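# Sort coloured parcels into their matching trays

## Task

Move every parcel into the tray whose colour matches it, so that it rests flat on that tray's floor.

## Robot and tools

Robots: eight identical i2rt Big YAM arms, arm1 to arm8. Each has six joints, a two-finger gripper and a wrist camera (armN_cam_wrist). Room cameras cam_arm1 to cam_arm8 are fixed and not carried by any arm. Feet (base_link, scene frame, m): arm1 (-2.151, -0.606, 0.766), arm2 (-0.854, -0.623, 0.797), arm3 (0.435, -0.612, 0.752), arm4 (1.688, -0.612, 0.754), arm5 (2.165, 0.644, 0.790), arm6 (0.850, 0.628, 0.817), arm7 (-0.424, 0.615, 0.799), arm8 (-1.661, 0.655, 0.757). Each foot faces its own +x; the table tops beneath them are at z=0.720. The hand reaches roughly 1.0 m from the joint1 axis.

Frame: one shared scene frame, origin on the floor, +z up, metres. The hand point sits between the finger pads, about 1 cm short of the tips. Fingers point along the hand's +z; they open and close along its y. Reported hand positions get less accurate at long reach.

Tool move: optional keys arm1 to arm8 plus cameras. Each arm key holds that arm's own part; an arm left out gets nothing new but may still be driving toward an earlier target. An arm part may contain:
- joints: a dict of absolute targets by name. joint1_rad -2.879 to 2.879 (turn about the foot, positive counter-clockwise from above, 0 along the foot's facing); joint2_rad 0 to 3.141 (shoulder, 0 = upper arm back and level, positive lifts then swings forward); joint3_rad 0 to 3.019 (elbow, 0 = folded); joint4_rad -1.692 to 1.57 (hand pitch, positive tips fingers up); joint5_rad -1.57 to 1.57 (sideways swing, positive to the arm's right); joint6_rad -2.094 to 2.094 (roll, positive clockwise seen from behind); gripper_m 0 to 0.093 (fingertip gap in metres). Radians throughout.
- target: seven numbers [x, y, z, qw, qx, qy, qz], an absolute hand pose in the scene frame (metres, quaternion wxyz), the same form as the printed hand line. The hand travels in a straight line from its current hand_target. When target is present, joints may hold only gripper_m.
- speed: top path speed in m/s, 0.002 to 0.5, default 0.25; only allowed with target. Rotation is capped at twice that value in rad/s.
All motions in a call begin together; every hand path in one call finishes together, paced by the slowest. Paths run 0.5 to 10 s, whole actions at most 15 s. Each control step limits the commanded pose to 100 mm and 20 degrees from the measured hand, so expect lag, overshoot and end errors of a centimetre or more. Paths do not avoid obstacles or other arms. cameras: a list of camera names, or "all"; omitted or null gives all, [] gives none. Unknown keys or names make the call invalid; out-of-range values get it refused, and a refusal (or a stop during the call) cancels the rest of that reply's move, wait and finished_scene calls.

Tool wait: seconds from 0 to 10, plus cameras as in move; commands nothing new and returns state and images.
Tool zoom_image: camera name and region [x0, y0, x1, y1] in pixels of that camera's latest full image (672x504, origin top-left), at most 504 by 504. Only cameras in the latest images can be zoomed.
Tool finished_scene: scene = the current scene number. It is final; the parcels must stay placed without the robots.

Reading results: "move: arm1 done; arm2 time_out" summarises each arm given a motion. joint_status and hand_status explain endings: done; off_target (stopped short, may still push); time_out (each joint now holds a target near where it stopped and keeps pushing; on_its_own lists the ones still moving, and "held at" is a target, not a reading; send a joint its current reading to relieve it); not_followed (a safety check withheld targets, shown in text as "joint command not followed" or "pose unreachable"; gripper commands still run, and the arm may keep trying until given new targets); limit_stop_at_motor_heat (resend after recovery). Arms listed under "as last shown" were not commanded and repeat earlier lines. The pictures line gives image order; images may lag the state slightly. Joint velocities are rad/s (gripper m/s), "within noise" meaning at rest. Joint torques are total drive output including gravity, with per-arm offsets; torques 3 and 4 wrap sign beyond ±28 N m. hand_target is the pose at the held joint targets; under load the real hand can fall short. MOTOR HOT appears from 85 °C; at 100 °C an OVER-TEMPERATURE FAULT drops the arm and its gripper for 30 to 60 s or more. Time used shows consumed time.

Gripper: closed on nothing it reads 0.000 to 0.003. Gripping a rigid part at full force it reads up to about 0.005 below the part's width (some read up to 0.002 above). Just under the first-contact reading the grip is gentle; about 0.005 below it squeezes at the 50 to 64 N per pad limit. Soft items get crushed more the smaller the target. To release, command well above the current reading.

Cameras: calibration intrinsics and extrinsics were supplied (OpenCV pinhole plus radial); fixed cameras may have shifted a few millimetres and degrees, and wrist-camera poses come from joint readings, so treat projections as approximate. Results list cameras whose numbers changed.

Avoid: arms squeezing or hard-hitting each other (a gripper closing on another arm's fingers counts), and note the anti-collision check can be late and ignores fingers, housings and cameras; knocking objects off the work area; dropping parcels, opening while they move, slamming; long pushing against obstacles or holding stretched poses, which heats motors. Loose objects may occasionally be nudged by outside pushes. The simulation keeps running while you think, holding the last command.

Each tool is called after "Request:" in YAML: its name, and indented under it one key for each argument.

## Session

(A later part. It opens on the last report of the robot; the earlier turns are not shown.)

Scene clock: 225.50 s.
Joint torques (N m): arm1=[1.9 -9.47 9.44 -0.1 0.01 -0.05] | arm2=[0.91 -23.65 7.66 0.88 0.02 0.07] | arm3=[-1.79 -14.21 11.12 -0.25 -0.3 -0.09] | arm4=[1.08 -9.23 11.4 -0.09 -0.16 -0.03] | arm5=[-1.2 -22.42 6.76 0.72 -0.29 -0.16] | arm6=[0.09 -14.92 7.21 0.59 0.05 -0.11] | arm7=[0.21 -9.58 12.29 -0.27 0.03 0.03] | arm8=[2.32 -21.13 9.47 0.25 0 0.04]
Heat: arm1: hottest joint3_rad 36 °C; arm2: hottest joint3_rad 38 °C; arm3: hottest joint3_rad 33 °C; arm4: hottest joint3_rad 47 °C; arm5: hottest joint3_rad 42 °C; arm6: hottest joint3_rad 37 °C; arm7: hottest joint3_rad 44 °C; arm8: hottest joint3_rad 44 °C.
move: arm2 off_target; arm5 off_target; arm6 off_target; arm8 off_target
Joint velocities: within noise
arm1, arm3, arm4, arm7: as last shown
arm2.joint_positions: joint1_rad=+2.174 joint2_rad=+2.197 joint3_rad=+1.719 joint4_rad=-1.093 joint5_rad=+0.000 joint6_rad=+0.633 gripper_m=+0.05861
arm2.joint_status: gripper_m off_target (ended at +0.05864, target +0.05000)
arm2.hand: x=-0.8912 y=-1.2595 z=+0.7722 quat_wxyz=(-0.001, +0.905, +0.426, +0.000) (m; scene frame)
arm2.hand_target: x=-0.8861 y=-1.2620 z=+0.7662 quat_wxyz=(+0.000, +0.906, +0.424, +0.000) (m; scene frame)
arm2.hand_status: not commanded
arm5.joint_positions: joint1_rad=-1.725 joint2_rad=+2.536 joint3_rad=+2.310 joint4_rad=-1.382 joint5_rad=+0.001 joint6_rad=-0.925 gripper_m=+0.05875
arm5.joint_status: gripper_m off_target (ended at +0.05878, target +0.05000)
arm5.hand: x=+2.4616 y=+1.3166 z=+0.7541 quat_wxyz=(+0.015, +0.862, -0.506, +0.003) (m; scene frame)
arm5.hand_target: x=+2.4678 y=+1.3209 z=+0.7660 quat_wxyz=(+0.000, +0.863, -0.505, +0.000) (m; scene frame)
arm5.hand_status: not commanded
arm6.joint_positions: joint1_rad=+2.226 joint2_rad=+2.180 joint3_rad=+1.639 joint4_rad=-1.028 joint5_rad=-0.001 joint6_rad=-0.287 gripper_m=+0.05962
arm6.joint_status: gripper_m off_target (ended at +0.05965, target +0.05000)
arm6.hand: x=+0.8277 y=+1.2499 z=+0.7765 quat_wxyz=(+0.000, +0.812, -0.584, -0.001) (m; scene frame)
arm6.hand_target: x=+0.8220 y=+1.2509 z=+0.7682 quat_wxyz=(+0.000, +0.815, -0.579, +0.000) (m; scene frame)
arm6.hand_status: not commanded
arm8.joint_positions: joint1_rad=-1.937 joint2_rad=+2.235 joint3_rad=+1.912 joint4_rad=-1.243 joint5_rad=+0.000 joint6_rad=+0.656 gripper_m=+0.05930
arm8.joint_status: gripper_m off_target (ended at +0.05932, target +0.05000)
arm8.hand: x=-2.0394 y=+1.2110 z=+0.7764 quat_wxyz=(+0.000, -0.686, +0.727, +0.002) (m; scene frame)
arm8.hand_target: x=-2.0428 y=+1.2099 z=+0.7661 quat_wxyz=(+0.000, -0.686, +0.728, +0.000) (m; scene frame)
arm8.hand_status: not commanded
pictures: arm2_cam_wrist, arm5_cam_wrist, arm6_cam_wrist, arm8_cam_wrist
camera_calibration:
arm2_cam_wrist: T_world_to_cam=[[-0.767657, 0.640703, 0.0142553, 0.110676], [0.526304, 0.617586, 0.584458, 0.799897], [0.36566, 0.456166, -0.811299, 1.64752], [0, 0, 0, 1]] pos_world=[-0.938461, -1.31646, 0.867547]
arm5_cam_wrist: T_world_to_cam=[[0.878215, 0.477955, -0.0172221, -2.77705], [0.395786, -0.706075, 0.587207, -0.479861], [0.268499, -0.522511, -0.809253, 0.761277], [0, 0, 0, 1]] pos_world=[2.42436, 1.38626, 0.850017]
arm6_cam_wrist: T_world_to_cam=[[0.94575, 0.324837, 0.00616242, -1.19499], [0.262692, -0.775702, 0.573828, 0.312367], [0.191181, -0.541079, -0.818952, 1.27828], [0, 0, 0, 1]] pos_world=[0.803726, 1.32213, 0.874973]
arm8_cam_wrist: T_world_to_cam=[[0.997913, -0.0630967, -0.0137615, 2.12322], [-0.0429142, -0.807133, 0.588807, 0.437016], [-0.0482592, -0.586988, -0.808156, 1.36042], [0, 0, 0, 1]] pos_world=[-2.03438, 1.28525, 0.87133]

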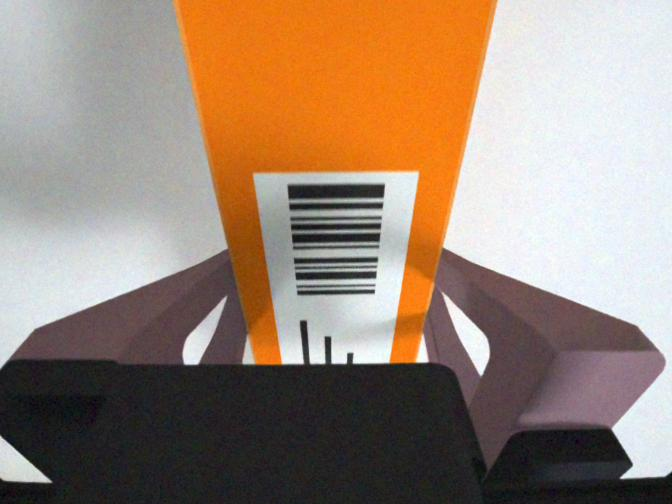

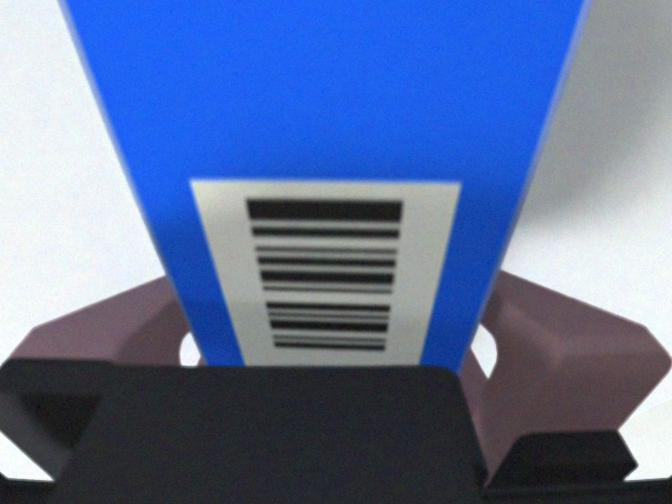

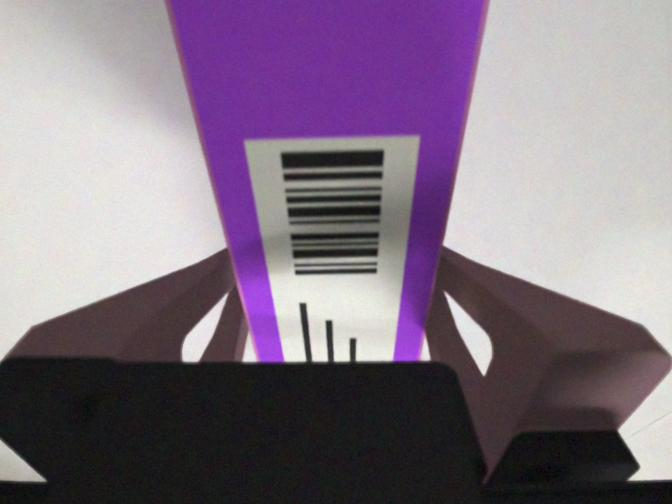

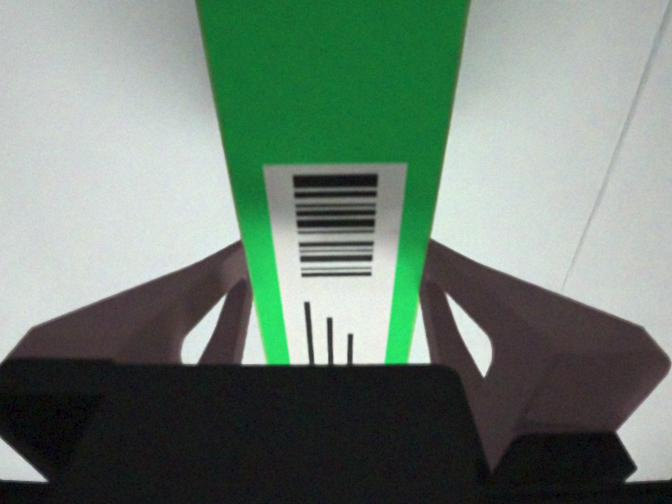

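Request:
move:
  arm8: {"target":[-1.87,0.97,1.05,0,-0.686,0.728,0],"speed":0.35}
  arm2: {"target":[-0.874,-0.985,1.05,0,0.906,0.424,0],"speed":0.35}
  arm5: {"target":[2.31,0.99,1.05,0,0.863,-0.5045,0],"speed":0.35}
  arm6: {"target":[0.844,0.99,1.05,0,0.815,-0.579,0],"speed":0.35}
  cameras: ["arm8_cam_wrist","arm2_cam_wrist","arm5_cam_wrist","arm6_cam_wrist"]

Request:
move:
  arm8: {"joints":{"joint1_rad":0.302,"joint6_rad":-0.304}}
  arm2: {"joints":{"joint1_rad":-2.055,"joint6_rad":0.428}}
  arm5: {"joints":{"joint1_rad":1.471,"joint6_rad":-0.36}}
  arm6: {"joints":{"joint1_rad":-2.087,"joint6_rad":0.436}}
  cameras: []

Request:
move:
  arm8: {"target":[-1.86,0.02,0.86,0,0.707,0.707,0],"speed":0.35}
  arm2: {"target":[-0.21,-0.33,0.86,0,0,1,0],"speed":0.35}
  arm5: {"target":[1.93,0.02,0.86,0,0.707,0.707,0],"speed":0.35}
  arm6: {"target":[0.21,0.33,0.86,0,1,0,0],"speed":0.35}
  cameras: ["arm8_cam_wrist","arm2_cam_wrist","arm5_cam_wrist","arm6_cam_wrist"]

Scene clock: 274.50 s.
Joint torques (N m): arm1=[2.02 -9.47 9.47 -0.02 0.01 -0.05] | arm2=[0.44 -9.93 8.73 0.18 0.02 0.02] | arm3=[-1.73 -14.21 11.12 -0.28 -0.3 -0.09] | arm4=[1.08 -9.23 11.38 -0.09 -0.16 -0.03] | arm5=[-0.21 -7.53 7.19 -0.29 -0.27 0.03] | arm6=[-1.49 -7.18 9.35 -0.17 0.06 -0.18] | arm7=[-0.03 -9.23 12.26 -0.28 0.02 0.03] | arm8=[1.38 -8.76 10.09 -0.59 -0.01 -0.09]
Heat: arm1: hottest joint3_rad 37 °C; arm2: hottest joint2_rad 39 °C; arm3: hottest joint3_rad 34 °C; arm4: hottest joint3_rad 49 °C; arm5: hottest joint3_rad 39 °C; arm6: hottest joint3_rad 35 °C; arm7: hottest joint3_rad 45 °C; arm8: hottest joint2_rad 40 °C.
move: arm2 done; arm5 done; arm6 done; arm8 done
Joint velocities: within noise
arm1, arm3, arm4, arm7: as last shown
arm2.joint_positions: joint1_rad=+2.174 joint2_rad=+1.277 joint3_rad=+1.244 joint4_rad=-1.523 joint5_rad=+0.000 joint6_rad=+0.633 gripper_m=+0.05861
arm2.joint_status: not commanded
arm2.hand: x=-0.8753 y=-0.9852 z=+1.0513 quat_wxyz=(+0.006, +0.905, +0.426, -0.004) (m; scene frame)
arm2.hand_target: x=-0.8741 y=-0.9850 z=+1.0500 quat_wxyz=(+0.000, +0.906, +0.424, +0.000) (m; scene frame)
arm2.hand_status: done (0.002 m and 0.9 deg from the pose sent, 0.391 m and 0.3 deg at the start)
arm5.joint_positions: joint1_rad=-1.716 joint2_rad=+1.326 joint3_rad=+1.292 joint4_rad=-1.536 joint5_rad=+0.000 joint6_rad=-0.920 gripper_m=+0.05875
arm5.joint_status: not commanded
arm5.hand: x=+2.3134 y=+0.9896 z=+1.0487 quat_wxyz=(-0.004, +0.864, -0.504, +0.000) (m; scene frame)
arm5.hand_target: x=+2.3101 y=+0.9899 z=+1.0500 quat_wxyz=(+0.000, +0.863, -0.505, +0.000) (m; scene frame)
arm5.hand_status: done (0.004 m and 0.5 deg from the pose sent, 0.466 m and 1.8 deg at the start)
arm6.joint_positions: joint1_rad=+2.219 joint2_rad=+1.297 joint3_rad=+1.185 joint4_rad=-1.471 joint5_rad=-0.001 joint6_rad=-0.306 gripper_m=+0.05962
arm6.joint_status: not commanded
arm6.hand: x=+0.8396 y=+0.9894 z=+1.0420 quat_wxyz=(+0.005, +0.816, -0.578, +0.003) (m; scene frame)
arm6.hand_target: x=+0.8439 y=+0.9900 z=+1.0500 quat_wxyz=(+0.000, +0.815, -0.579, +0.000) (m; scene frame)
arm6.hand_status: done (0.009 m and 0.7 deg from the pose sent, 0.378 m and 0.7 deg at the start)
arm8.joint_positions: joint1_rad=-1.941 joint2_rad=+1.319 joint3_rad=+1.389 joint4_rad=-1.624 joint5_rad=+0.000 joint6_rad=+0.655 gripper_m=+0.05931
arm8.joint_status: not commanded
arm8.hand: x=-1.8728 y=+0.9692 z=+1.0519 quat_wxyz=(+0.001, -0.686, +0.728, +0.008) (m; scene frame)
arm8.hand_target: x=-1.8699 y=+0.9699 z=+1.0500 quat_wxyz=(+0.000, -0.686, +0.728, +0.000) (m; scene frame)
arm8.hand_status: done (0.003 m and 0.9 deg from the pose sent, 0.402 m and 0.3 deg at the start)
pictures: arm2_cam_wrist, arm5_cam_wrist, arm6_cam_wrist, arm8_cam_wrist
camera_calibration:
arm2_cam_wrist: T_world_to_cam=[[-0.767621, 0.640887, 0.00466519, -0.0466312], [0.526846, 0.62685, 0.574014, 0.479655], [0.364954, 0.443083, -0.818832, 1.73738], [0, 0, 0, 1]] pos_world=[-0.922562, -1.04059, 1.14751]
arm5_cam_wrist: T_world_to_cam=[[0.876058, 0.482048, 0.0123167, -2.51555], [0.390942, -0.724973, 0.567079, -0.774091], [0.282289, -0.491979, -0.823571, 0.821623], [0, 0, 0, 1]] pos_world=[2.27446, 1.05564, 1.14662]
arm6_cam_wrist: T_world_to_cam=[[0.941301, 0.337562, 0.00191554, -1.1277], [0.272844, -0.76415, 0.584493, -0.076253], [0.198766, -0.549661, -0.811397, 1.34674], [0, 0, 0, 1]] pos_world=[0.814621, 1.06265, 1.13947]
arm8_cam_wrist: T_world_to_cam=[[0.997657, -0.0652532, -0.0205432, 1.95433], [-0.0411593, -0.812401, 0.581645, 0.102692], [-0.0546435, -0.579437, -0.813183, 1.43522], [0, 0, 0, 1]] pos_world=[-1.8671, 1.04257, 1.14751]

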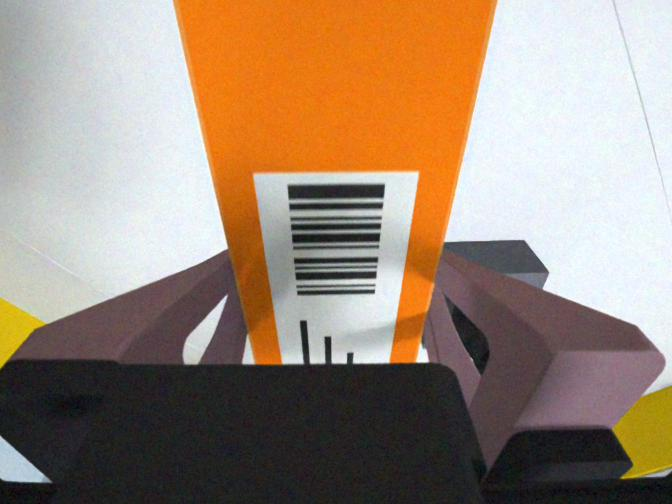

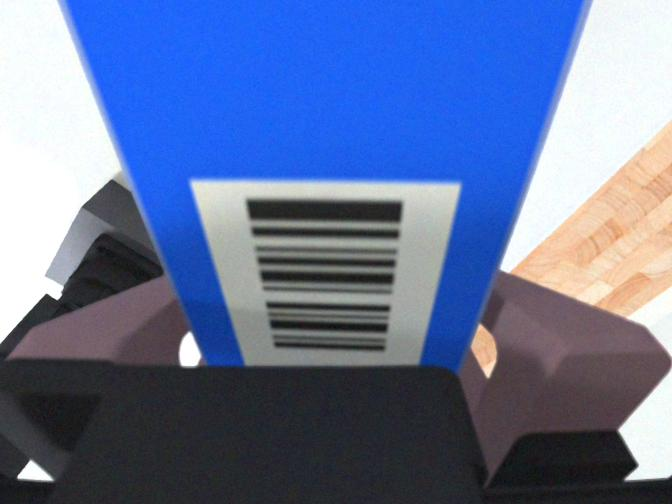

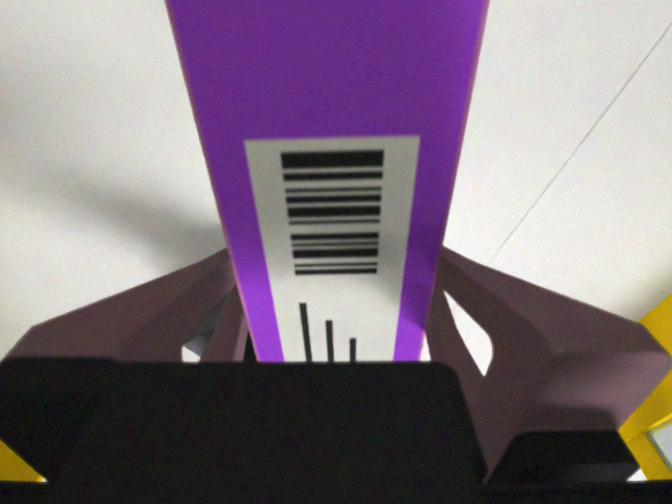

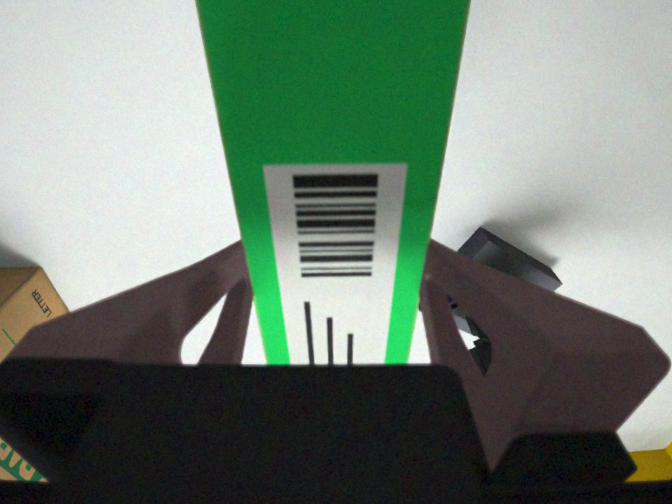

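Scene clock: 277.33 s.
Joint torques (N m): arm1=[1.85 -9.35 9.52 -0.06 0.03 -0.09] | arm2=[-0.15 -11.93 8.7 0.18 0 -0.18] | arm3=[-1.85 -14.15 11.11 -0.29 -0.3 -0.09] | arm4=[1.08 -9.23 11.38 -0.09 -0.16 -0.03] | arm5=[-0.26 -8.88 7.06 -0.03 -0.13 0.05] | arm6=[-1.14 -7.82 9.28 -0.18 0.05 -0.01] | arm7=[0.09 -9.58 12.27 -0.29 0.01 0.02] | arm8=[2.2 -10.29 10.14 -0.55 -0.08 -0.11]
Heat: arm1: hottest joint3_rad 37 °C; arm2: hottest joint2_rad 39 °C; arm3: hottest joint3_rad 34 °C; arm4: hottest joint3_rad 49 °C; arm5: hottest joint3_rad 39 °C; arm6: hottest joint3_rad 36 °C; arm7: hottest joint3_rad 45 °C; arm8: hottest joint2_rad 39 °C.
move: arm2 done; arm5 done; arm6 done; arm8 done
Joint velocities: within noise
arm1, arm3, arm4, arm7: as last shown
arm2.joint_positions: joint1_rad=-2.050 joint2_rad=+1.297 joint3_rad=+1.244 joint4_rad=-1.523 joint5_rad=+0.000 joint6_rad=+0.440 gripper_m=+0.05863
arm2.joint_status: all done
arm2.hand: x=-0.5223 y=-0.4714 z=+1.0450 quat_wxyz=(+0.002, -0.005, -1.000, +0.001) (m; scene frame)
arm2.hand_target: x=-0.5239 y=-0.4738 z=+1.0505 quat_wxyz=(+0.000, -0.001, -1.000, -0.001) (m; scene frame)
arm2.hand_status: not commanded
arm5.joint_positions: joint1_rad=+1.467 joint2_rad=+1.345 joint3_rad=+1.292 joint4_rad=-1.537 joint5_rad=-0.002 joint6_rad=-0.370 gripper_m=+0.05866
arm5.joint_status: all done
arm5.hand: x=+2.0281 y=+0.2875 z=+1.0367 quat_wxyz=(-0.004, +0.705, +0.709, +0.012) (m; scene frame)
arm5.hand_target: x=+2.0305 y=+0.2900 z=+1.0447 quat_wxyz=(-0.002, +0.707, +0.707, +0.007) (m; scene frame)
arm5.hand_status: not commanded
arm6.joint_positions: joint1_rad=-2.080 joint2_rad=+1.304 joint3_rad=+1.185 joint4_rad=-1.472 joint5_rad=+0.001 joint6_rad=+0.428 gripper_m=+0.05987
arm6.joint_status: all done
arm6.hand: x=+0.5235 y=+0.4735 z=+1.0398 quat_wxyz=(+0.005, -1.000, -0.008, -0.009) (m; scene frame)
arm6.hand_target: x=+0.5224 y=+0.4758 z=+1.0500 quat_wxyz=(+0.000, -1.000, +0.000, +0.000) (m; scene frame)
arm6.hand_status: not commanded
arm7.joint_positions: joint1_rad=+0.212 joint2_rad=+1.386 joint3_rad=+1.456 joint4_rad=-1.629 joint5_rad=-0.003 joint6_rad=-0.411 gripper_m=+0.09210
arm8.joint_positions: joint1_rad=+0.299 joint2_rad=+1.337 joint3_rad=+1.389 joint4_rad=-1.624 joint5_rad=+0.000 joint6_rad=-0.297 gripper_m=+0.05931
arm8.joint_status: all done
arm8.hand: x=-1.7767 y=+0.2921 z=+1.0462 quat_wxyz=(+0.000, -0.711, -0.704, -0.001) (m; scene frame)
arm8.hand_target: x=-1.7746 y=+0.2954 z=+1.0507 quat_wxyz=(+0.000, -0.707, -0.707, +0.001) (m; scene frame)
arm8.hand_status: not commanded
pictures: none
No camera images: "cameras" was empty.

Scene clock: 279.67 s.
Joint torques (N m): arm1=[1.67 -9.05 9.47 -0.1 0.03 -0.05] | arm2=[-0.03 -25.82 11.93 0.12 0.07 -0.17] | arm3=[-1.9 -14.21 11.12 -0.31 -0.3 -0.09] | arm4=[1.08 -9.23 11.38 -0.08 -0.16 -0.03] | arm5=[0.03 -19.02 9.63 -0.2 -0.06 0.05] | arm6=[-1.67 -9.41 19.02 4.75 0.61 -0.55] | arm7=[0.15 -9.52 12.31 -0.23 0.03 0.02] | arm8=[2.26 -21.01 14.48 -0.59 -0.07 -0.07]
Heat: arm1: hottest joint3_rad 37 °C; arm2: hottest joint2_rad 38 °C; arm3: hottest joint3_rad 34 °C; arm4: hottest joint3_rad 49 °C; arm5: hottest joint3_rad 39 °C; arm6: hottest joint3_rad 36 °C; arm7: hottest joint3_rad 45 °C; arm8: hottest joint2_rad 39 °C.
move: arm2 off_target; arm5 off_target; arm6 off_target; arm8 off_target
Joint velocities: within noise
arm1, arm3, arm4, arm7: as last shown
arm2.joint_positions: joint1_rad=-2.050 joint2_rad=+2.302 joint3_rad=+2.127 joint4_rad=-1.418 joint5_rad=+0.000 joint6_rad=+0.440 gripper_m=+0.05863
arm2.joint_status: not commanded
arm2.hand: x=-0.2217 y=-0.3330 z=+0.8520 quat_wxyz=(+0.010, -0.005, -1.000, +0.004) (m; scene frame)
arm2.hand_target: x=-0.2106 y=-0.3303 z=+0.8599 quat_wxyz=(+0.000, +0.000, -1.000, +0.000) (m; scene frame)
arm2.hand_status: off_target (0.014 m and 1.4 deg from the pose sent, 0.389 m and 0.6 deg at the start)
arm5.joint_positions: joint1_rad=+1.467 joint2_rad=+2.175 joint3_rad=+1.894 joint4_rad=-1.327 joint5_rad=-0.001 joint6_rad=-0.368 gripper_m=+0.05866
arm5.joint_status: not commanded
arm5.hand: x=+1.9323 y=+0.0360 z=+0.8375 quat_wxyz=(-0.008, +0.706, +0.708, +0.021) (m; scene frame)
arm5.hand_target: x=+1.9304 y=+0.0210 z=+0.8603 quat_wxyz=(+0.000, +0.707, +0.707, +0.000) (m; scene frame)
arm5.hand_status: off_target (0.028 m and 2.6 deg from the pose sent, 0.335 m and 1.5 deg at the start)
arm6.joint_positions: joint1_rad=-2.067 joint2_rad=+2.013 joint3_rad=+1.603 joint4_rad=-1.381 joint5_rad=-0.007 joint6_rad=+0.494 gripper_m=+0.05987
arm6.joint_status: not commanded
arm6.hand: x=+0.3643 y=+0.3887 z=+0.8688 quat_wxyz=(+0.047, -0.994, +0.019, -0.099) (m; scene frame)
arm6.hand_target: x=+0.2842 y=+0.3601 z=+0.8746 quat_wxyz=(+0.003, -1.000, +0.001, +0.001) (m; scene frame)
arm6.hand_status: off_target (0.165 m and 12.8 deg from the pose sent, 0.389 m and 1.5 deg at the start; pose on its path clipped on 40 of 70 steps)
arm8.joint_positions: joint1_rad=+0.299 joint2_rad=+2.148 joint3_rad=+1.945 joint4_rad=-1.401 joint5_rad=+0.000 joint6_rad=-0.297 gripper_m=+0.05931
arm8.joint_status: not commanded
arm8.hand: x=-1.8583 y=+0.0346 z=+0.8459 quat_wxyz=(+0.007, -0.711, -0.703, -0.015) (m; scene frame)
arm8.hand_target: x=-1.8598 y=+0.0208 z=+0.8602 quat_wxyz=(+0.000, -0.707, -0.707, +0.001) (m; scene frame)
arm8.hand_status: off_target (0.020 m and 2.0 deg from the pose sent, 0.340 m and 0.6 deg at the start)
pictures: arm2_cam_wrist, arm5_cam_wrist, arm6_cam_wrist, arm8_cam_wrist
camera_calibration:
arm2_cam_wrist: T_world_to_cam=[[-0.0142174, -0.999667, 0.0215345, -0.355624], [-0.799634, 0.0242974, 0.599996, -0.67594], [-0.600319, -0.00868931, -0.799713, 0.665962], [0, 0, 0, 1]] pos_world=[-0.145771, -0.333295, 0.945798]
arm5_cam_wrist: T_world_to_cam=[[-0.999893, 0.008029, -0.0122675, 1.94317], [-0.00100832, 0.797083, 0.603869, -0.524915], [0.0146267, 0.603817, -0.796989, 0.741638], [0, 0, 0, 1]] pos_world=[1.93158, -0.0450147, 0.931895]
arm6_cam_wrist: T_world_to_cam=[[0.0197464, 0.99452, 0.102664, -0.484409], [0.687303, -0.0880766, 0.721011, -0.836683], [0.726102, 0.0563242, -0.685276, 0.433207], [0, 0, 0, 1]] pos_world=[0.270067, 0.383662, 0.949856]
arm8_cam_wrist: T_world_to_cam=[[-0.999659, 0.0161574, -0.0205024, -1.83992], [0.000102409, 0.787839, 0.615881, -0.543769], [0.0261036, 0.61567, -0.787572, 0.813906], [0, 0, 0, 1]] pos_world=[-1.86048, -0.0429669, 0.938184]

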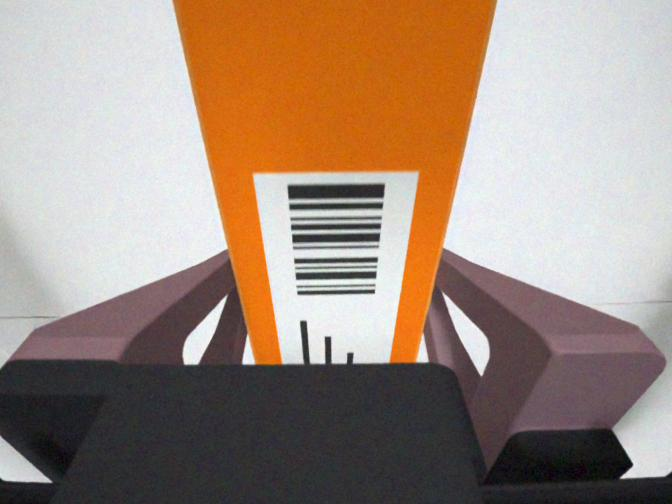

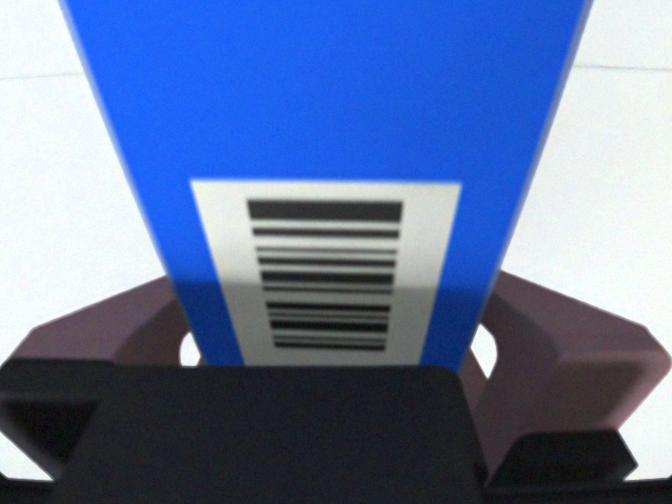

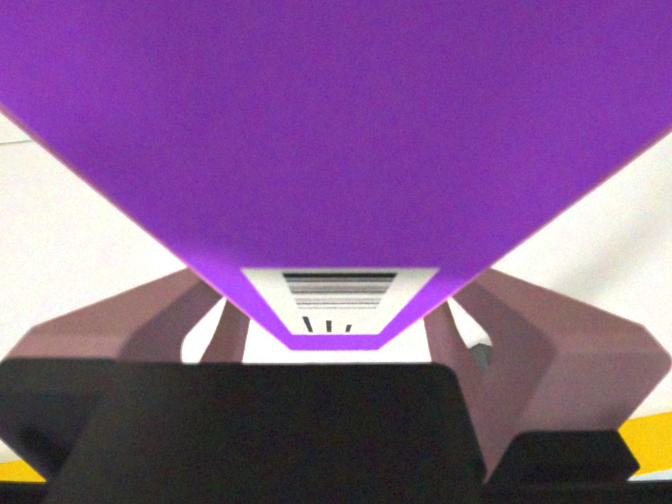

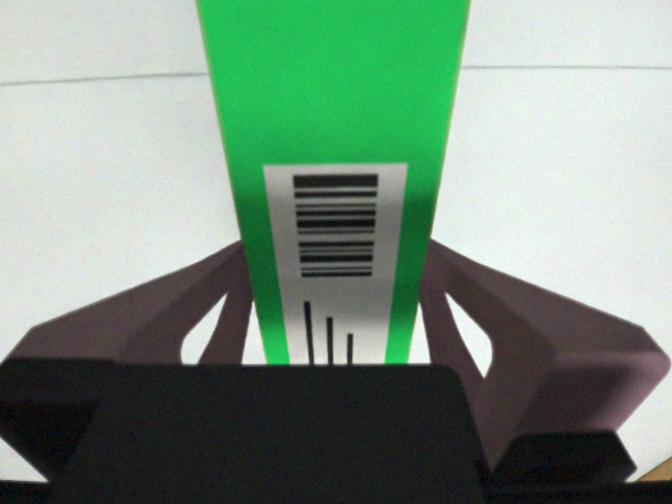

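Request:
move:
  arm6: {"target":[0.4,0.41,0.97,0,1,0,0],"speed":0.2}
  arm8: {"target":[-1.86,0.012,0.785,0,0.707,0.707,0],"speed":0.15}
  arm2: {"target":[-0.20,-0.328,0.785,0,0,1,0],"speed":0.15}
  arm5: {"target":[1.93,0.012,0.785,0,0.707,0.707,0],"speed":0.15}
  cameras: ["cam_arm6","cam_arm7","arm6_cam_wrist"]

Scene clock: 287.90 s.
Joint torques (N m): arm1=[2.02 -9.35 9.48 -0.08 0.01 -0.05] | arm2=[-0.26 -26.64 9.4 0.9 0.07 -0.19] | arm3=[-1.85 -14.21 11.08 -0.27 -0.29 -0.09] | arm4=[1.08 -9.23 11.38 -0.08 -0.16 -0.03] | arm5=[-0.15 -19.72 6.64 0.7 -0.09 0.04] | arm6=[-1.03 -13.22 8.25 -0.16 0.01 -0.17] | arm7=[-0.09 -9.58 12.27 -0.31 0.02 0.02] | arm8=[2.37 -21.6 9.61 0.28 -0.07 -0.05]
Heat: arm1: hottest joint3_rad 37 °C; arm2: hottest joint3_rad 40 °C; arm3: hottest joint3_rad 34 °C; arm4: hottest joint3_rad 49 °C; arm5: hottest joint3_rad 40 °C; arm6: hottest joint3_rad 39 °C; arm7: hottest joint3_rad 46 °C; arm8: hottest joint3_rad 41 °C.
move: arm2 done; arm5 done; arm6 off_target; arm8 done
Joint velocities: within noise
arm1.joint_positions: joint1_rad=+1.551 joint2_rad=+1.359 joint3_rad=+1.490 joint4_rad=-1.659 joint5_rad=+0.001 joint6_rad=-0.428 gripper_m=+0.09214
arm1.joint_status: not commanded
arm1.hand: x=-1.9810 y=-0.2437 z=+1.0819 quat_wxyz=(-0.018, +0.701, -0.713, -0.002) (m; scene frame)
arm1.hand_target: x=-1.9843 y=-0.2430 z=+1.0854 quat_wxyz=(-0.017, +0.707, -0.707, -0.002) (m; scene frame)
arm1.hand_status: not commanded
arm2.joint_positions: joint1_rad=-2.050 joint2_rad=+2.394 joint3_rad=+2.127 joint4_rad=-1.317 joint5_rad=+0.000 joint6_rad=+0.438 gripper_m=+0.05863
arm2.joint_status: not commanded
arm2.hand: x=-0.2082 y=-0.3268 z=+0.7886 quat_wxyz=(+0.007, -0.004, -1.000, +0.003) (m; scene frame)
arm2.hand_target: x=-0.2002 y=-0.3282 z=+0.7850 quat_wxyz=(+0.000, +0.000, -1.000, +0.000) (m; scene frame)
arm2.hand_status: done (0.009 m and 0.9 deg from the pose sent, 0.071 m and 1.4 deg at the start)
arm3.joint_positions: joint1_rad=+0.213 joint2_rad=+1.409 joint3_rad=+1.478 joint4_rad=-1.638 joint5_rad=+0.004 joint6_rad=-0.408 gripper_m=+0.09206
arm3.joint_status: not commanded
arm3.hand: x=+0.0569 y=-0.4538 z=+1.0461 quat_wxyz=(-0.005, +1.000, +0.005, +0.003) (m; scene frame)
arm3.hand_target: x=+0.0600 y=-0.4501 z=+1.0619 quat_wxyz=(-0.009, +1.000, +0.000, -0.011) (m; scene frame)
arm3.hand_status: not commanded
arm4.joint_positions: joint1_rad=+0.244 joint2_rad=+1.372 joint3_rad=+1.537 joint4_rad=-1.659 joint5_rad=+0.002 joint6_rad=-0.357 gripper_m=+0.09212
arm4.joint_status: not commanded
arm4.hand: x=+1.8420 y=-0.2277 z=+1.0807 quat_wxyz=(-0.027, +0.700, -0.713, -0.015) (m; scene frame)
arm4.hand_target: x=+1.8374 y=-0.2265 z=+1.0866 quat_wxyz=(-0.029, +0.707, -0.706, -0.017) (m; scene frame)
arm4.hand_status: not commanded
arm5.joint_positions: joint1_rad=+1.469 joint2_rad=+2.262 joint3_rad=+1.894 joint4_rad=-1.217 joint5_rad=-0.001 joint6_rad=-0.364 gripper_m=+0.05866
arm5.joint_status: not commanded
arm5.hand: x=+1.9273 y=+0.0193 z=+0.7814 quat_wxyz=(-0.003, +0.707, +0.708, +0.010) (m; scene frame)
arm5.hand_target: x=+1.9300 y=+0.0122 z=+0.7849 quat_wxyz=(+0.000, +0.707, +0.707, +0.000) (m; scene frame)
arm5.hand_status: done (0.009 m and 1.2 deg from the pose sent, 0.058 m and 2.6 deg at the start)
arm6.joint_positions: joint1_rad=-2.066 joint2_rad=+1.705 joint3_rad=+1.413 joint4_rad=-1.295 joint5_rad=+0.002 joint6_rad=+0.462 gripper_m=+0.05987
arm6.joint_status: not commanded
arm6.hand: x=+0.4003 y=+0.4073 z=+0.9579 quat_wxyz=(+0.005, -1.000, +0.002, -0.007) (m; scene frame)
arm6.hand_target: x=+0.4000 y=+0.4101 z=+0.9698 quat_wxyz=(+0.000, -1.000, +0.000, +0.000) (m; scene frame)
arm6.hand_status: off_target (0.012 m and 1.0 deg from the pose sent, 0.109 m and 12.8 deg at the start)
arm7.joint_positions: joint1_rad=+0.212 joint2_rad=+1.386 joint3_rad=+1.456 joint4_rad=-1.629 joint5_rad=-0.003 joint6_rad=-0.411 gripper_m=+0.09210
arm7.joint_status: not commanded
arm7.hand: x=-0.0570 y=+0.4470 z=+1.0948 quat_wxyz=(-0.006, -0.009, -1.000, +0.000) (m; scene frame)
arm7.hand_target: x=-0.0541 y=+0.4470 z=+1.1041 quat_wxyz=(-0.011, -0.002, -1.000, +0.004) (m; scene frame)
arm7.hand_status: not commanded
arm8.joint_positions: joint1_rad=+0.301 joint2_rad=+2.221 joint3_rad=+1.932 joint4_rad=-1.280 joint5_rad=+0.000 joint6_rad=-0.297 gripper_m=+0.05931
arm8.joint_status: not commanded
arm8.hand: x=-1.8629 y=+0.0148 z=+0.7941 quat_wxyz=(-0.001, -0.710, -0.704, +0.001) (m; scene frame)
arm8.hand_target: x=-1.8601 y=+0.0121 z=+0.7852 quat_wxyz=(+0.000, -0.707, -0.707, +0.000) (m; scene frame)
arm8.hand_status: done (0.010 m and 0.5 deg from the pose sent, 0.065 m and 2.0 deg at the start)
pictures: arm6_cam_wrist, cam_arm6, cam_arm7
camera_calibration:
arm6_cam_wrist: T_world_to_cam=[[-0.0034174, 0.99987, 0.0157411, -0.422462], [0.809544, -0.00647473, 0.587024, -0.877858], [0.587049, 0.0147492, -0.809417, 0.658623], [0, 0, 0, 1]] pos_world=[0.322577, 0.40701, 1.05507]

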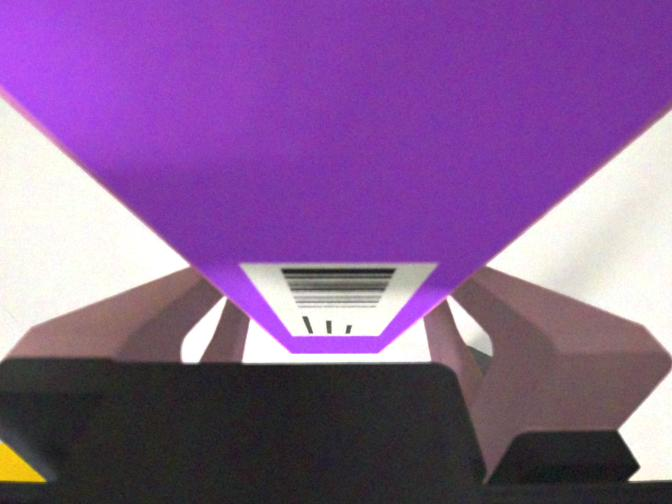

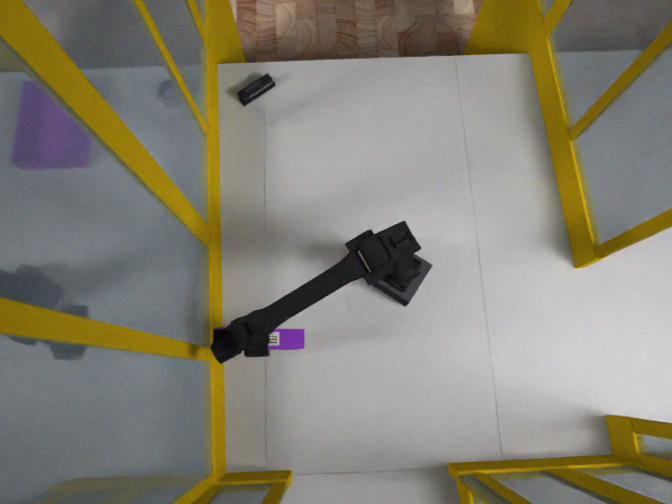

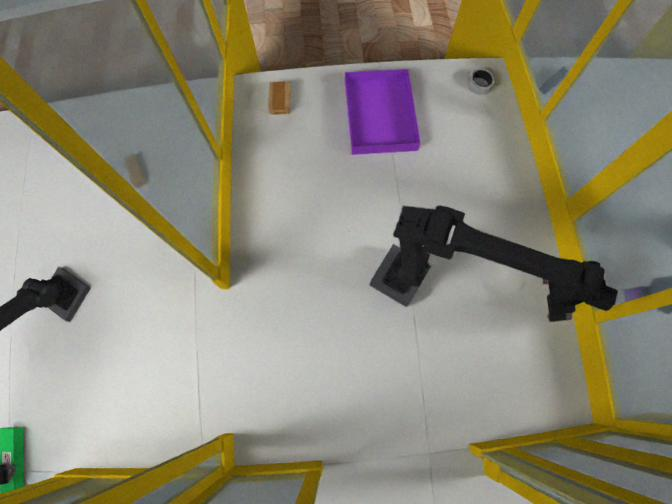

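Request:
zoom_image:
  camera: "cam_arm6"
  region: [0, 200, 330, 504]

Request:
zoom_image:
  camera: "cam_arm7"
  region: [420, 180, 672, 504]

Scaled by 1.527.

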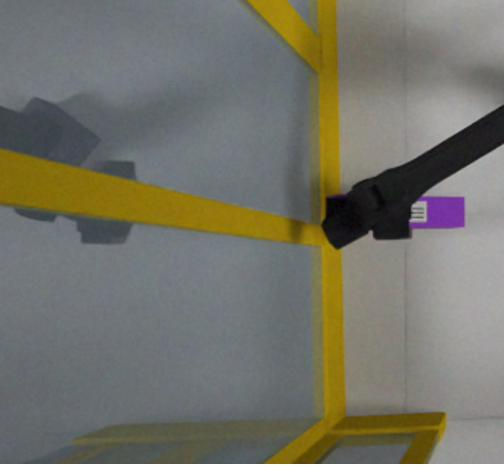

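Scaled by 1.556.

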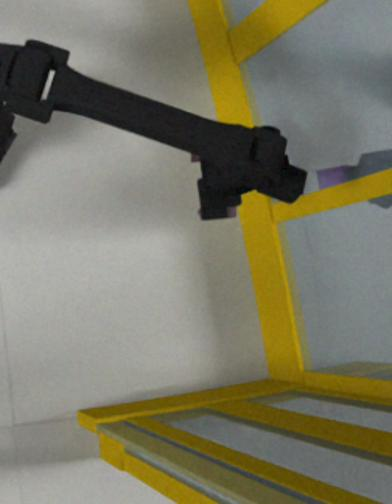

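Request:
move:
  cameras: ["cam_arm2","cam_arm3","cam_arm1","cam_arm4"]

Scene clock: 307.20 s.
Joint torques (N m): arm1=[2.02 -9.17 9.5 -0.06 0.04 -0.06] | arm2=[-0.26 -26.58 9.37 0.9 0.07 -0.19] | arm3=[-1.79 -14.21 11.08 -0.25 -0.3 -0.08] | arm4=[1.08 -9.23 11.38 -0.08 -0.15 -0.03] | arm5=[0.09 -19.14 6.75 0.54 -0.08 0.05] | arm6=[-1.08 -13.22 8.27 -0.17 0.02 -0.18] | arm7=[0.03 -9.52 12.26 -0.24 0.02 0.02] | arm8=[2.02 -21.13 9.59 0.29 -0.08 -0.05]
Heat: arm1: hottest joint3_rad 37 °C; arm2: hottest joint2_rad 41 °C; arm3: hottest joint3_rad 34 °C; arm4: hottest joint3_rad 49 °C; arm5: hottest joint3_rad 39 °C; arm6: hottest joint3_rad 39 °C; arm7: hottest joint3_rad 46 °C; arm8: hottest joint2_rad 42 °C.
Joint velocities: within noise
arm1.joint_positions: joint1_rad=+1.551 joint2_rad=+1.359 joint3_rad=+1.490 joint4_rad=-1.659 joint5_rad=+0.001 joint6_rad=-0.428 gripper_m=+0.09214
arm1.joint_status: not commanded
arm1.hand: x=-1.9810 y=-0.2437 z=+1.0819 quat_wxyz=(-0.018, +0.701, -0.713, -0.002) (m; scene frame)
arm1.hand_target: x=-1.9843 y=-0.2430 z=+1.0854 quat_wxyz=(-0.017, +0.707, -0.707, -0.002) (m; scene frame)
arm1.hand_status: not commanded
arm2.joint_positions: joint1_rad=-2.050 joint2_rad=+2.394 joint3_rad=+2.127 joint4_rad=-1.317 joint5_rad=+0.000 joint6_rad=+0.438 gripper_m=+0.05863
arm2.joint_status: not commanded
arm2.hand: x=-0.2082 y=-0.3268 z=+0.7886 quat_wxyz=(+0.007, -0.004, -1.000, +0.003) (m; scene frame)
arm2.hand_target: x=-0.2002 y=-0.3282 z=+0.7850 quat_wxyz=(+0.000, +0.000, -1.000, +0.000) (m; scene frame)
arm2.hand_status: done (0.009 m and 0.9 deg from the pose sent, 0.071 m and 1.4 deg at the start)
arm3.joint_positions: joint1_rad=+0.213 joint2_rad=+1.409 joint3_rad=+1.478 joint4_rad=-1.638 joint5_rad=+0.004 joint6_rad=-0.408 gripper_m=+0.09206
arm3.joint_status: not commanded
arm3.hand: x=+0.0569 y=-0.4538 z=+1.0461 quat_wxyz=(-0.005, +1.000, +0.005, +0.003) (m; scene frame)
arm3.hand_target: x=+0.0600 y=-0.4501 z=+1.0619 quat_wxyz=(-0.009, +1.000, +0.000, -0.011) (m; scene frame)
arm3.hand_status: not commanded
arm4.joint_positions: joint1_rad=+0.244 joint2_rad=+1.372 joint3_rad=+1.537 joint4_rad=-1.659 joint5_rad=+0.002 joint6_rad=-0.357 gripper_m=+0.09212
arm4.joint_status: not commanded
arm4.hand: x=+1.8420 y=-0.2277 z=+1.0807 quat_wxyz=(-0.027, +0.700, -0.713, -0.015) (m; scene frame)
arm4.hand_target: x=+1.8374 y=-0.2265 z=+1.0866 quat_wxyz=(-0.029, +0.707, -0.706, -0.017) (m; scene frame)
arm4.hand_status: not commanded
arm5.joint_positions: joint1_rad=+1.469 joint2_rad=+2.262 joint3_rad=+1.894 joint4_rad=-1.217 joint5_rad=-0.001 joint6_rad=-0.364 gripper_m=+0.05866
arm5.joint_status: not commanded
arm5.hand: x=+1.9273 y=+0.0193 z=+0.7814 quat_wxyz=(-0.003, +0.707, +0.708, +0.010) (m; scene frame)
arm5.hand_target: x=+1.9300 y=+0.0122 z=+0.7849 quat_wxyz=(+0.000, +0.707, +0.707, +0.000) (m; scene frame)
arm5.hand_status: done (0.009 m and 1.2 deg from the pose sent, 0.058 m and 2.6 deg at the start)
arm6.joint_positions: joint1_rad=-2.066 joint2_rad=+1.705 joint3_rad=+1.413 joint4_rad=-1.295 joint5_rad=+0.002 joint6_rad=+0.462 gripper_m=+0.05987
arm6.joint_status: not commanded
arm6.hand: x=+0.4003 y=+0.4073 z=+0.9579 quat_wxyz=(+0.005, -1.000, +0.002, -0.007) (m; scene frame)
arm6.hand_target: x=+0.4000 y=+0.4101 z=+0.9698 quat_wxyz=(+0.000, -1.000, +0.000, +0.000) (m; scene frame)
arm6.hand_status: off_target (0.012 m and 1.0 deg from the pose sent, 0.109 m and 12.8 deg at the start)
arm7.joint_positions: joint1_rad=+0.212 joint2_rad=+1.386 joint3_rad=+1.456 joint4_rad=-1.629 joint5_rad=-0.003 joint6_rad=-0.411 gripper_m=+0.09210
arm7.joint_status: not commanded
arm7.hand: x=-0.0570 y=+0.4470 z=+1.0948 quat_wxyz=(-0.006, -0.009, -1.000, +0.000) (m; scene frame)
arm7.hand_target: x=-0.0541 y=+0.4470 z=+1.1041 quat_wxyz=(-0.011, -0.002, -1.000, +0.004) (m; scene frame)
arm7.hand_status: not commanded
arm8.joint_positions: joint1_rad=+0.301 joint2_rad=+2.221 joint3_rad=+1.932 joint4_rad=-1.280 joint5_rad=+0.000 joint6_rad=-0.297 gripper_m=+0.05931
arm8.joint_status: not commanded
arm8.hand: x=-1.8629 y=+0.0148 z=+0.7941 quat_wxyz=(-0.001, -0.710, -0.704, +0.001) (m; scene frame)
arm8.hand_target: x=-1.8601 y=+0.0121 z=+0.7852 quat_wxyz=(+0.000, -0.707, -0.707, +0.000) (m; scene frame)
arm8.hand_status: done (0.010 m and 0.5 deg from the pose sent, 0.065 m and 2.0 deg at the start)
pictures: cam_arm1, cam_arm2, cam_arm3, cam_arm4

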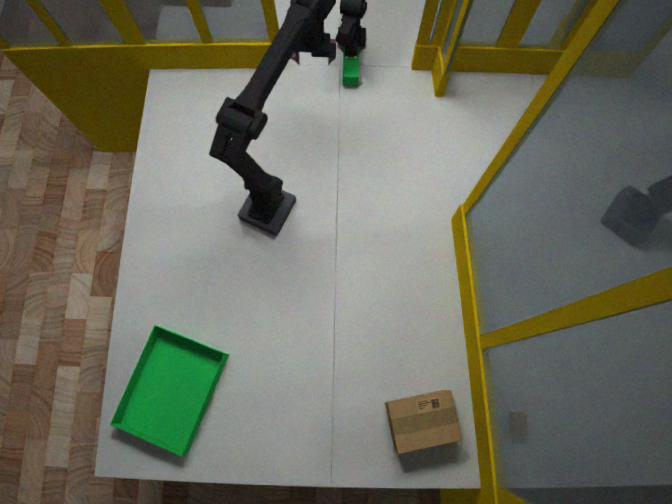

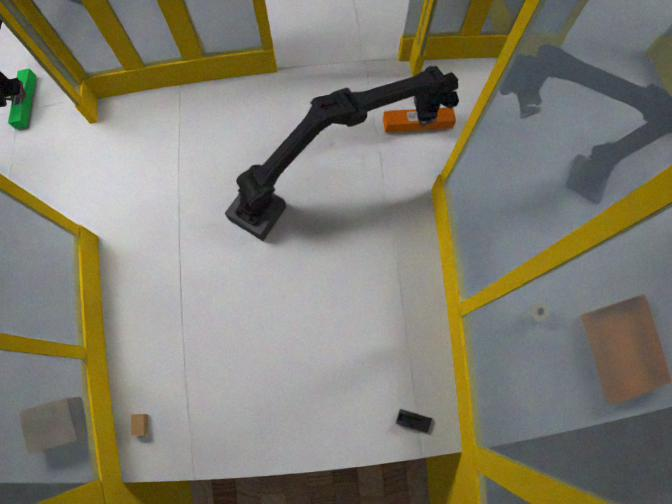

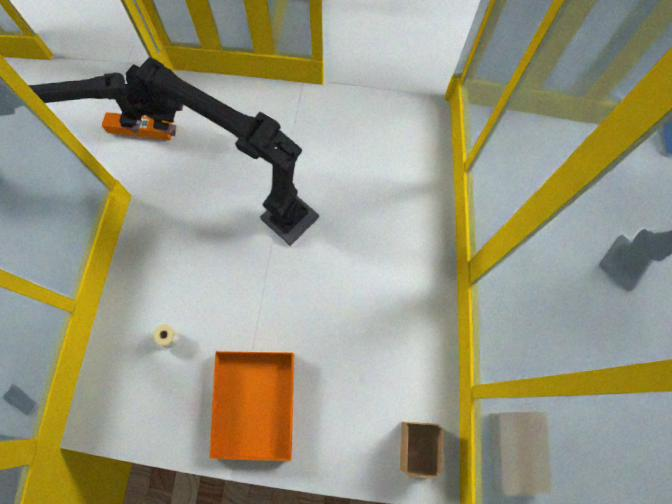

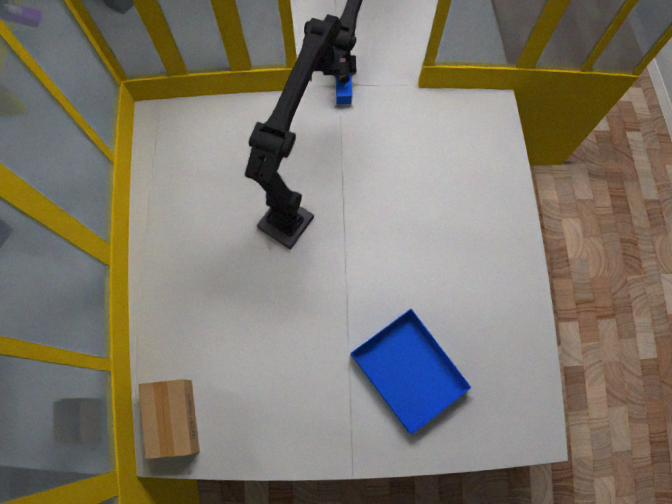

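Request:
move:
  arm8: {"target":[-1.86,0.012,0.769,0,0.707,0.707,0],"speed":0.12}
  arm2: {"target":[-0.20,-0.328,0.768,0,0,1,0],"speed":0.12}
  arm5: {"target":[1.93,0.012,0.757,0,0.707,0.707,0],"speed":0.12}
  arm6: {"target":[0.49,0.46,1.05,0,1,0,0],"speed":0.35}
  cameras: []

Request:
move:
  arm8: {"joints":{"gripper_m":0.092}}
  arm2: {"joints":{"gripper_m":0.092}}
  arm5: {"joints":{"gripper_m":0.092}}
  arm6: {"joints":{"joint1_rad":-1.19,"joint6_rad":-0.243}}
  cameras: ["arm8_cam_wrist","arm2_cam_wrist","arm5_cam_wrist","arm6_cam_wrist"]

Scene clock: 345.93 s.
Joint torques (N m): arm1=[1.61 -9.35 9.55 -0.13 0.02 -0.07] | arm2=[-0.26 -26.23 8.21 0.92 0.06 -0.19] | arm3=[-1.79 -14.39 11.11 -0.28 -0.31 -0.09] | arm4=[1.03 -9.23 11.38 -0.08 -0.16 -0.03] | arm5=[-0.21 -19.25 6.48 0.96 -0.08 0.03] | arm6=[-1.49 -7.88 8.84 -0.18 0.01 -0.19] | arm7=[0.26 -9.64 12.29 -0.27 0.02 0.02] | arm8=[2.37 -20.54 9.14 0.25 -0.08 -0.07]
Heat: arm1: hottest joint3_rad 38 °C; arm2: hottest joint2_rad 43 °C; arm3: hottest joint3_rad 34 °C; arm4: hottest joint3_rad 49 °C; arm5: hottest joint3_rad 39 °C; arm6: hottest joint3_rad 38 °C; arm7: hottest joint3_rad 47 °C; arm8: hottest joint2_rad 44 °C.
move: arm2 off_target; arm5 done; arm6 done; arm8 off_target
Joint velocities: within noise
arm1, arm3, arm4, arm7: as last shown
arm2.joint_positions: joint1_rad=-2.050 joint2_rad=+2.405 joint3_rad=+2.127 joint4_rad=-1.286 joint5_rad=+0.000 joint6_rad=+0.438 gripper_m=+0.05863
arm2.joint_status: not commanded
arm2.hand: x=-0.2027 y=-0.3242 z=+0.7809 quat_wxyz=(-0.003, -0.004, -1.000, -0.002) (m; scene frame)
arm2.hand_target: x=-0.2003 y=-0.3282 z=+0.7681 quat_wxyz=(+0.000, +0.000, -1.000, +0.000) (m; scene frame)
arm2.hand_status: off_target (0.014 m and 0.5 deg from the pose sent, 0.022 m and 0.9 deg at the start)
arm5.joint_positions: joint1_rad=+1.469 joint2_rad=+2.293 joint3_rad=+1.873 joint4_rad=-1.165 joint5_rad=-0.001 joint6_rad=-0.364 gripper_m=+0.05866
arm5.joint_status: not commanded
arm5.hand: x=+1.9274 y=+0.0197 z=+0.7533 quat_wxyz=(-0.004, +0.707, +0.708, +0.010) (m; scene frame)
arm5.hand_target: x=+1.9300 y=+0.0121 z=+0.7572 quat_wxyz=(+0.000, +0.707, +0.707, +0.000) (m; scene frame)
arm5.hand_status: done (0.009 m and 1.3 deg from the pose sent, 0.026 m and 1.2 deg at the start)
arm6.joint_positions: joint1_rad=-2.074 joint2_rad=+1.384 joint3_rad=+1.280 joint4_rad=-1.466 joint5_rad=+0.002 joint6_rad=+0.447 gripper_m=+0.05987
arm6.joint_status: not commanded
arm6.hand: x=+0.4913 y=+0.4559 z=+1.0467 quat_wxyz=(+0.001, -1.000, -0.001, +0.001) (m; scene frame)
arm6.hand_target: x=+0.4900 y=+0.4600 z=+1.0499 quat_wxyz=(+0.000, -1.000, +0.000, +0.000) (m; scene frame)
arm6.hand_status: done (0.005 m and 0.2 deg from the pose sent, 0.139 m and 1.0 deg at the start)
arm8.joint_positions: joint1_rad=+0.301 joint2_rad=+2.230 joint3_rad=+1.918 joint4_rad=-1.248 joint5_rad=+0.000 joint6_rad=-0.297 gripper_m=+0.05931
arm8.joint_status: not commanded
arm8.hand: x=-1.8635 y=+0.0129 z=+0.7833 quat_wxyz=(-0.003, -0.710, -0.704, +0.005) (m; scene frame)
arm8.hand_target: x=-1.8601 y=+0.0124 z=+0.7691 quat_wxyz=(+0.000, -0.707, -0.707, +0.000) (m; scene frame)
arm8.hand_status: off_target (0.015 m and 0.8 deg from the pose sent, 0.025 m and 0.4 deg at the start)
pictures: none
No camera images: "cameras" was empty.

Scene clock: 347.47 s.
Joint torques (N m): arm1=[1.61 -9.52 9.48 -0.16 0.01 -0.09] | arm2=[-0.26 -26.29 8.23 0.92 0.06 -0.19] | arm3=[-1.67 -14.15 11.14 -0.27 -0.3 -0.08] | arm4=[1.08 -9.17 11.38 -0.09 -0.16 -0.03] | arm5=[-0.15 -19.25 6.49 0.69 -0.07 0.04] | arm6=[-0.03 -7.88 8.83 -0.14 0.05 -0.18] | arm7=[0.09 -9.47 12.26 -0.27 0.01 0.02] | arm8=[2.43 -20.72 9.24 0.28 -0.07 -0.05]
Heat: arm1: hottest joint3_rad 38 °C; arm2: hottest joint2_rad 43 °C; arm3: hottest joint3_rad 34 °C; arm4: hottest joint3_rad 49 °C; arm5: hottest joint3_rad 38 °C; arm6: hottest joint3_rad 38 °C; arm7: hottest joint3_rad 47 °C; arm8: hottest joint2_rad 44 °C.
move: arm2 done; arm5 done; arm6 done; arm8 done
Joint velocities: within noise
arm1, arm3, arm4, arm7: as last shown
arm2.joint_positions: joint1_rad=-2.050 joint2_rad=+2.405 joint3_rad=+2.127 joint4_rad=-1.286 joint5_rad=+0.000 joint6_rad=+0.438 gripper_m=+0.09192
arm2.joint_status: all done
arm2.hand: x=-0.2027 y=-0.3242 z=+0.7809 quat_wxyz=(-0.003, -0.004, -1.000, -0.002) (m; scene frame)
arm2.hand_target: x=-0.2003 y=-0.3282 z=+0.7681 quat_wxyz=(+0.000, +0.000, -1.000, +0.000) (m; scene frame)
arm2.hand_status: not commanded
arm5.joint_positions: joint1_rad=+1.469 joint2_rad=+2.293 joint3_rad=+1.873 joint4_rad=-1.165 joint5_rad=-0.001 joint6_rad=-0.364 gripper_m=+0.09188
arm5.joint_status: all done
arm5.hand: x=+1.9274 y=+0.0197 z=+0.7533 quat_wxyz=(-0.004, +0.707, +0.708, +0.010) (m; scene frame)
arm5.hand_target: x=+1.9300 y=+0.0121 z=+0.7572 quat_wxyz=(+0.000, +0.707, +0.707, +0.000) (m; scene frame)
arm5.hand_status: not commanded
arm6.joint_positions: joint1_rad=-1.197 joint2_rad=+1.384 joint3_rad=+1.280 joint4_rad=-1.466 joint5_rad=-0.001 joint6_rad=-0.234 gripper_m=+0.05989
arm6.joint_status: all done
arm6.hand: x=+0.7539 y=+0.2419 z=+1.0467 quat_wxyz=(+0.000, -0.711, -0.703, +0.000) (m; scene frame)
arm6.hand_target: x=+0.7566 y=+0.2418 z=+1.0499 quat_wxyz=(+0.000, -0.705, -0.709, +0.000) (m; scene frame)
arm6.hand_status: not commanded
arm8.joint_positions: joint1_rad=+0.301 joint2_rad=+2.230 joint3_rad=+1.918 joint4_rad=-1.248 joint5_rad=+0.000 joint6_rad=-0.297 gripper_m=+0.09194
arm8.joint_status: all done
arm8.hand: x=-1.8635 y=+0.0129 z=+0.7833 quat_wxyz=(-0.003, -0.710, -0.704, +0.005) (m; scene frame)
arm8.hand_target: x=-1.8601 y=+0.0124 z=+0.7691 quat_wxyz=(+0.000, -0.707, -0.707, +0.000) (m; scene frame)
arm8.hand_status: not commanded
pictures: arm2_cam_wrist, arm5_cam_wrist, arm6_cam_wrist, arm8_cam_wrist
camera_calibration:
arm2_cam_wrist: T_world_to_cam=[[-0.0127324, -0.999876, 0.0093131, -0.335245], [-0.814981, 0.0157734, 0.579273, -0.607985], [-0.579347, -0.00021447, -0.815081, 0.639591], [0, 0, 0, 1]] pos_world=[-0.129219, -0.325476, 0.876629]
arm5_cam_wrist: T_world_to_cam=[[-0.999945, 0.00975758, -0.00393395, 1.9312], [0.00559281, 0.80972, 0.58679, -0.461123], [0.00891105, 0.586736, -0.809729, 0.705333], [0, 0, 0, 1]] pos_world=[1.92739, -0.0593075, 0.849308]
arm6_cam_wrist: T_world_to_cam=[[-0.999974, 0.00347755, 0.00629233, 0.744982], [0.00646298, 0.818193, 0.574907, -0.798685], [-0.00314907, 0.574933, -0.818194, 0.843921], [0, 0, 0, 1]] pos_world=[0.752783, 0.16569, 1.14497]
arm8_cam_wrist: T_world_to_cam=[[-0.999882, 0.0132302, -0.0078179, -1.85633], [0.00620713, 0.813087, 0.582109, -0.450653], [0.014058, 0.581992, -0.813073, 0.776071], [0, 0, 0, 1]] pos_world=[-1.86422, -0.0606878, 0.878819]

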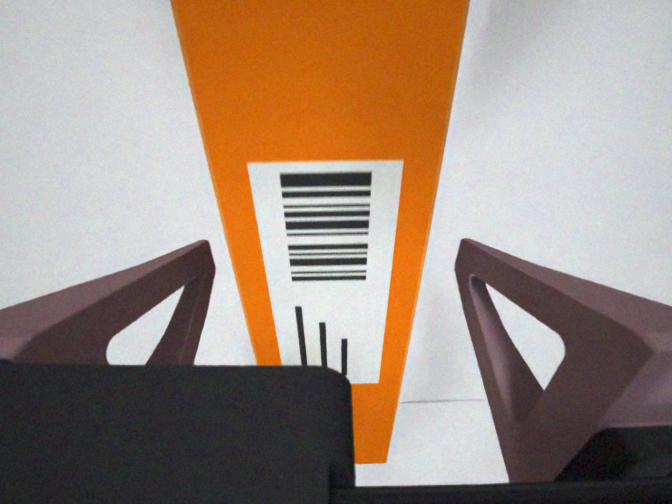

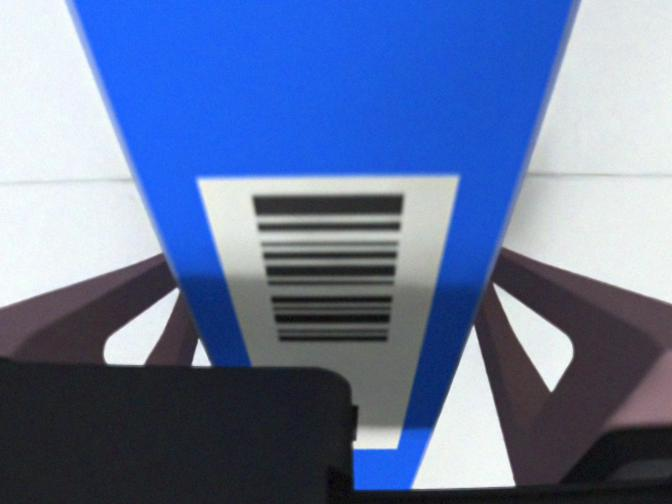

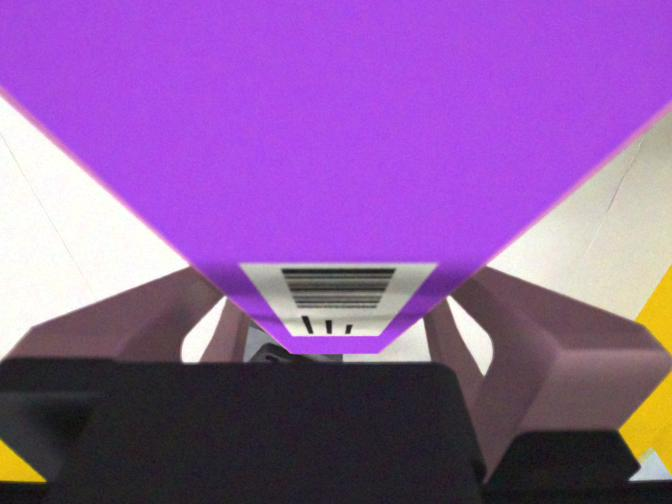

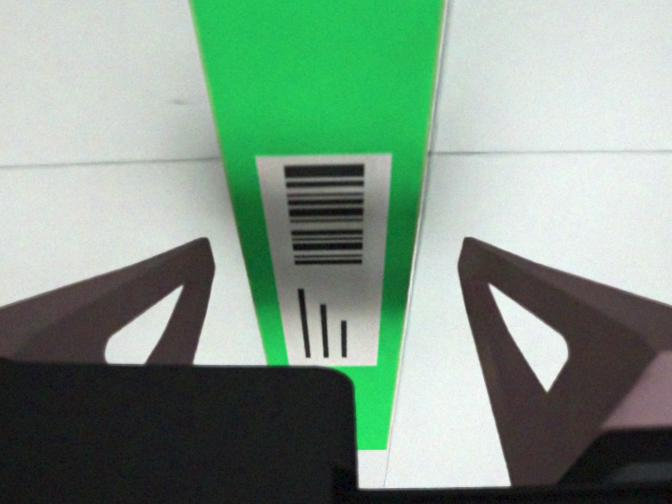

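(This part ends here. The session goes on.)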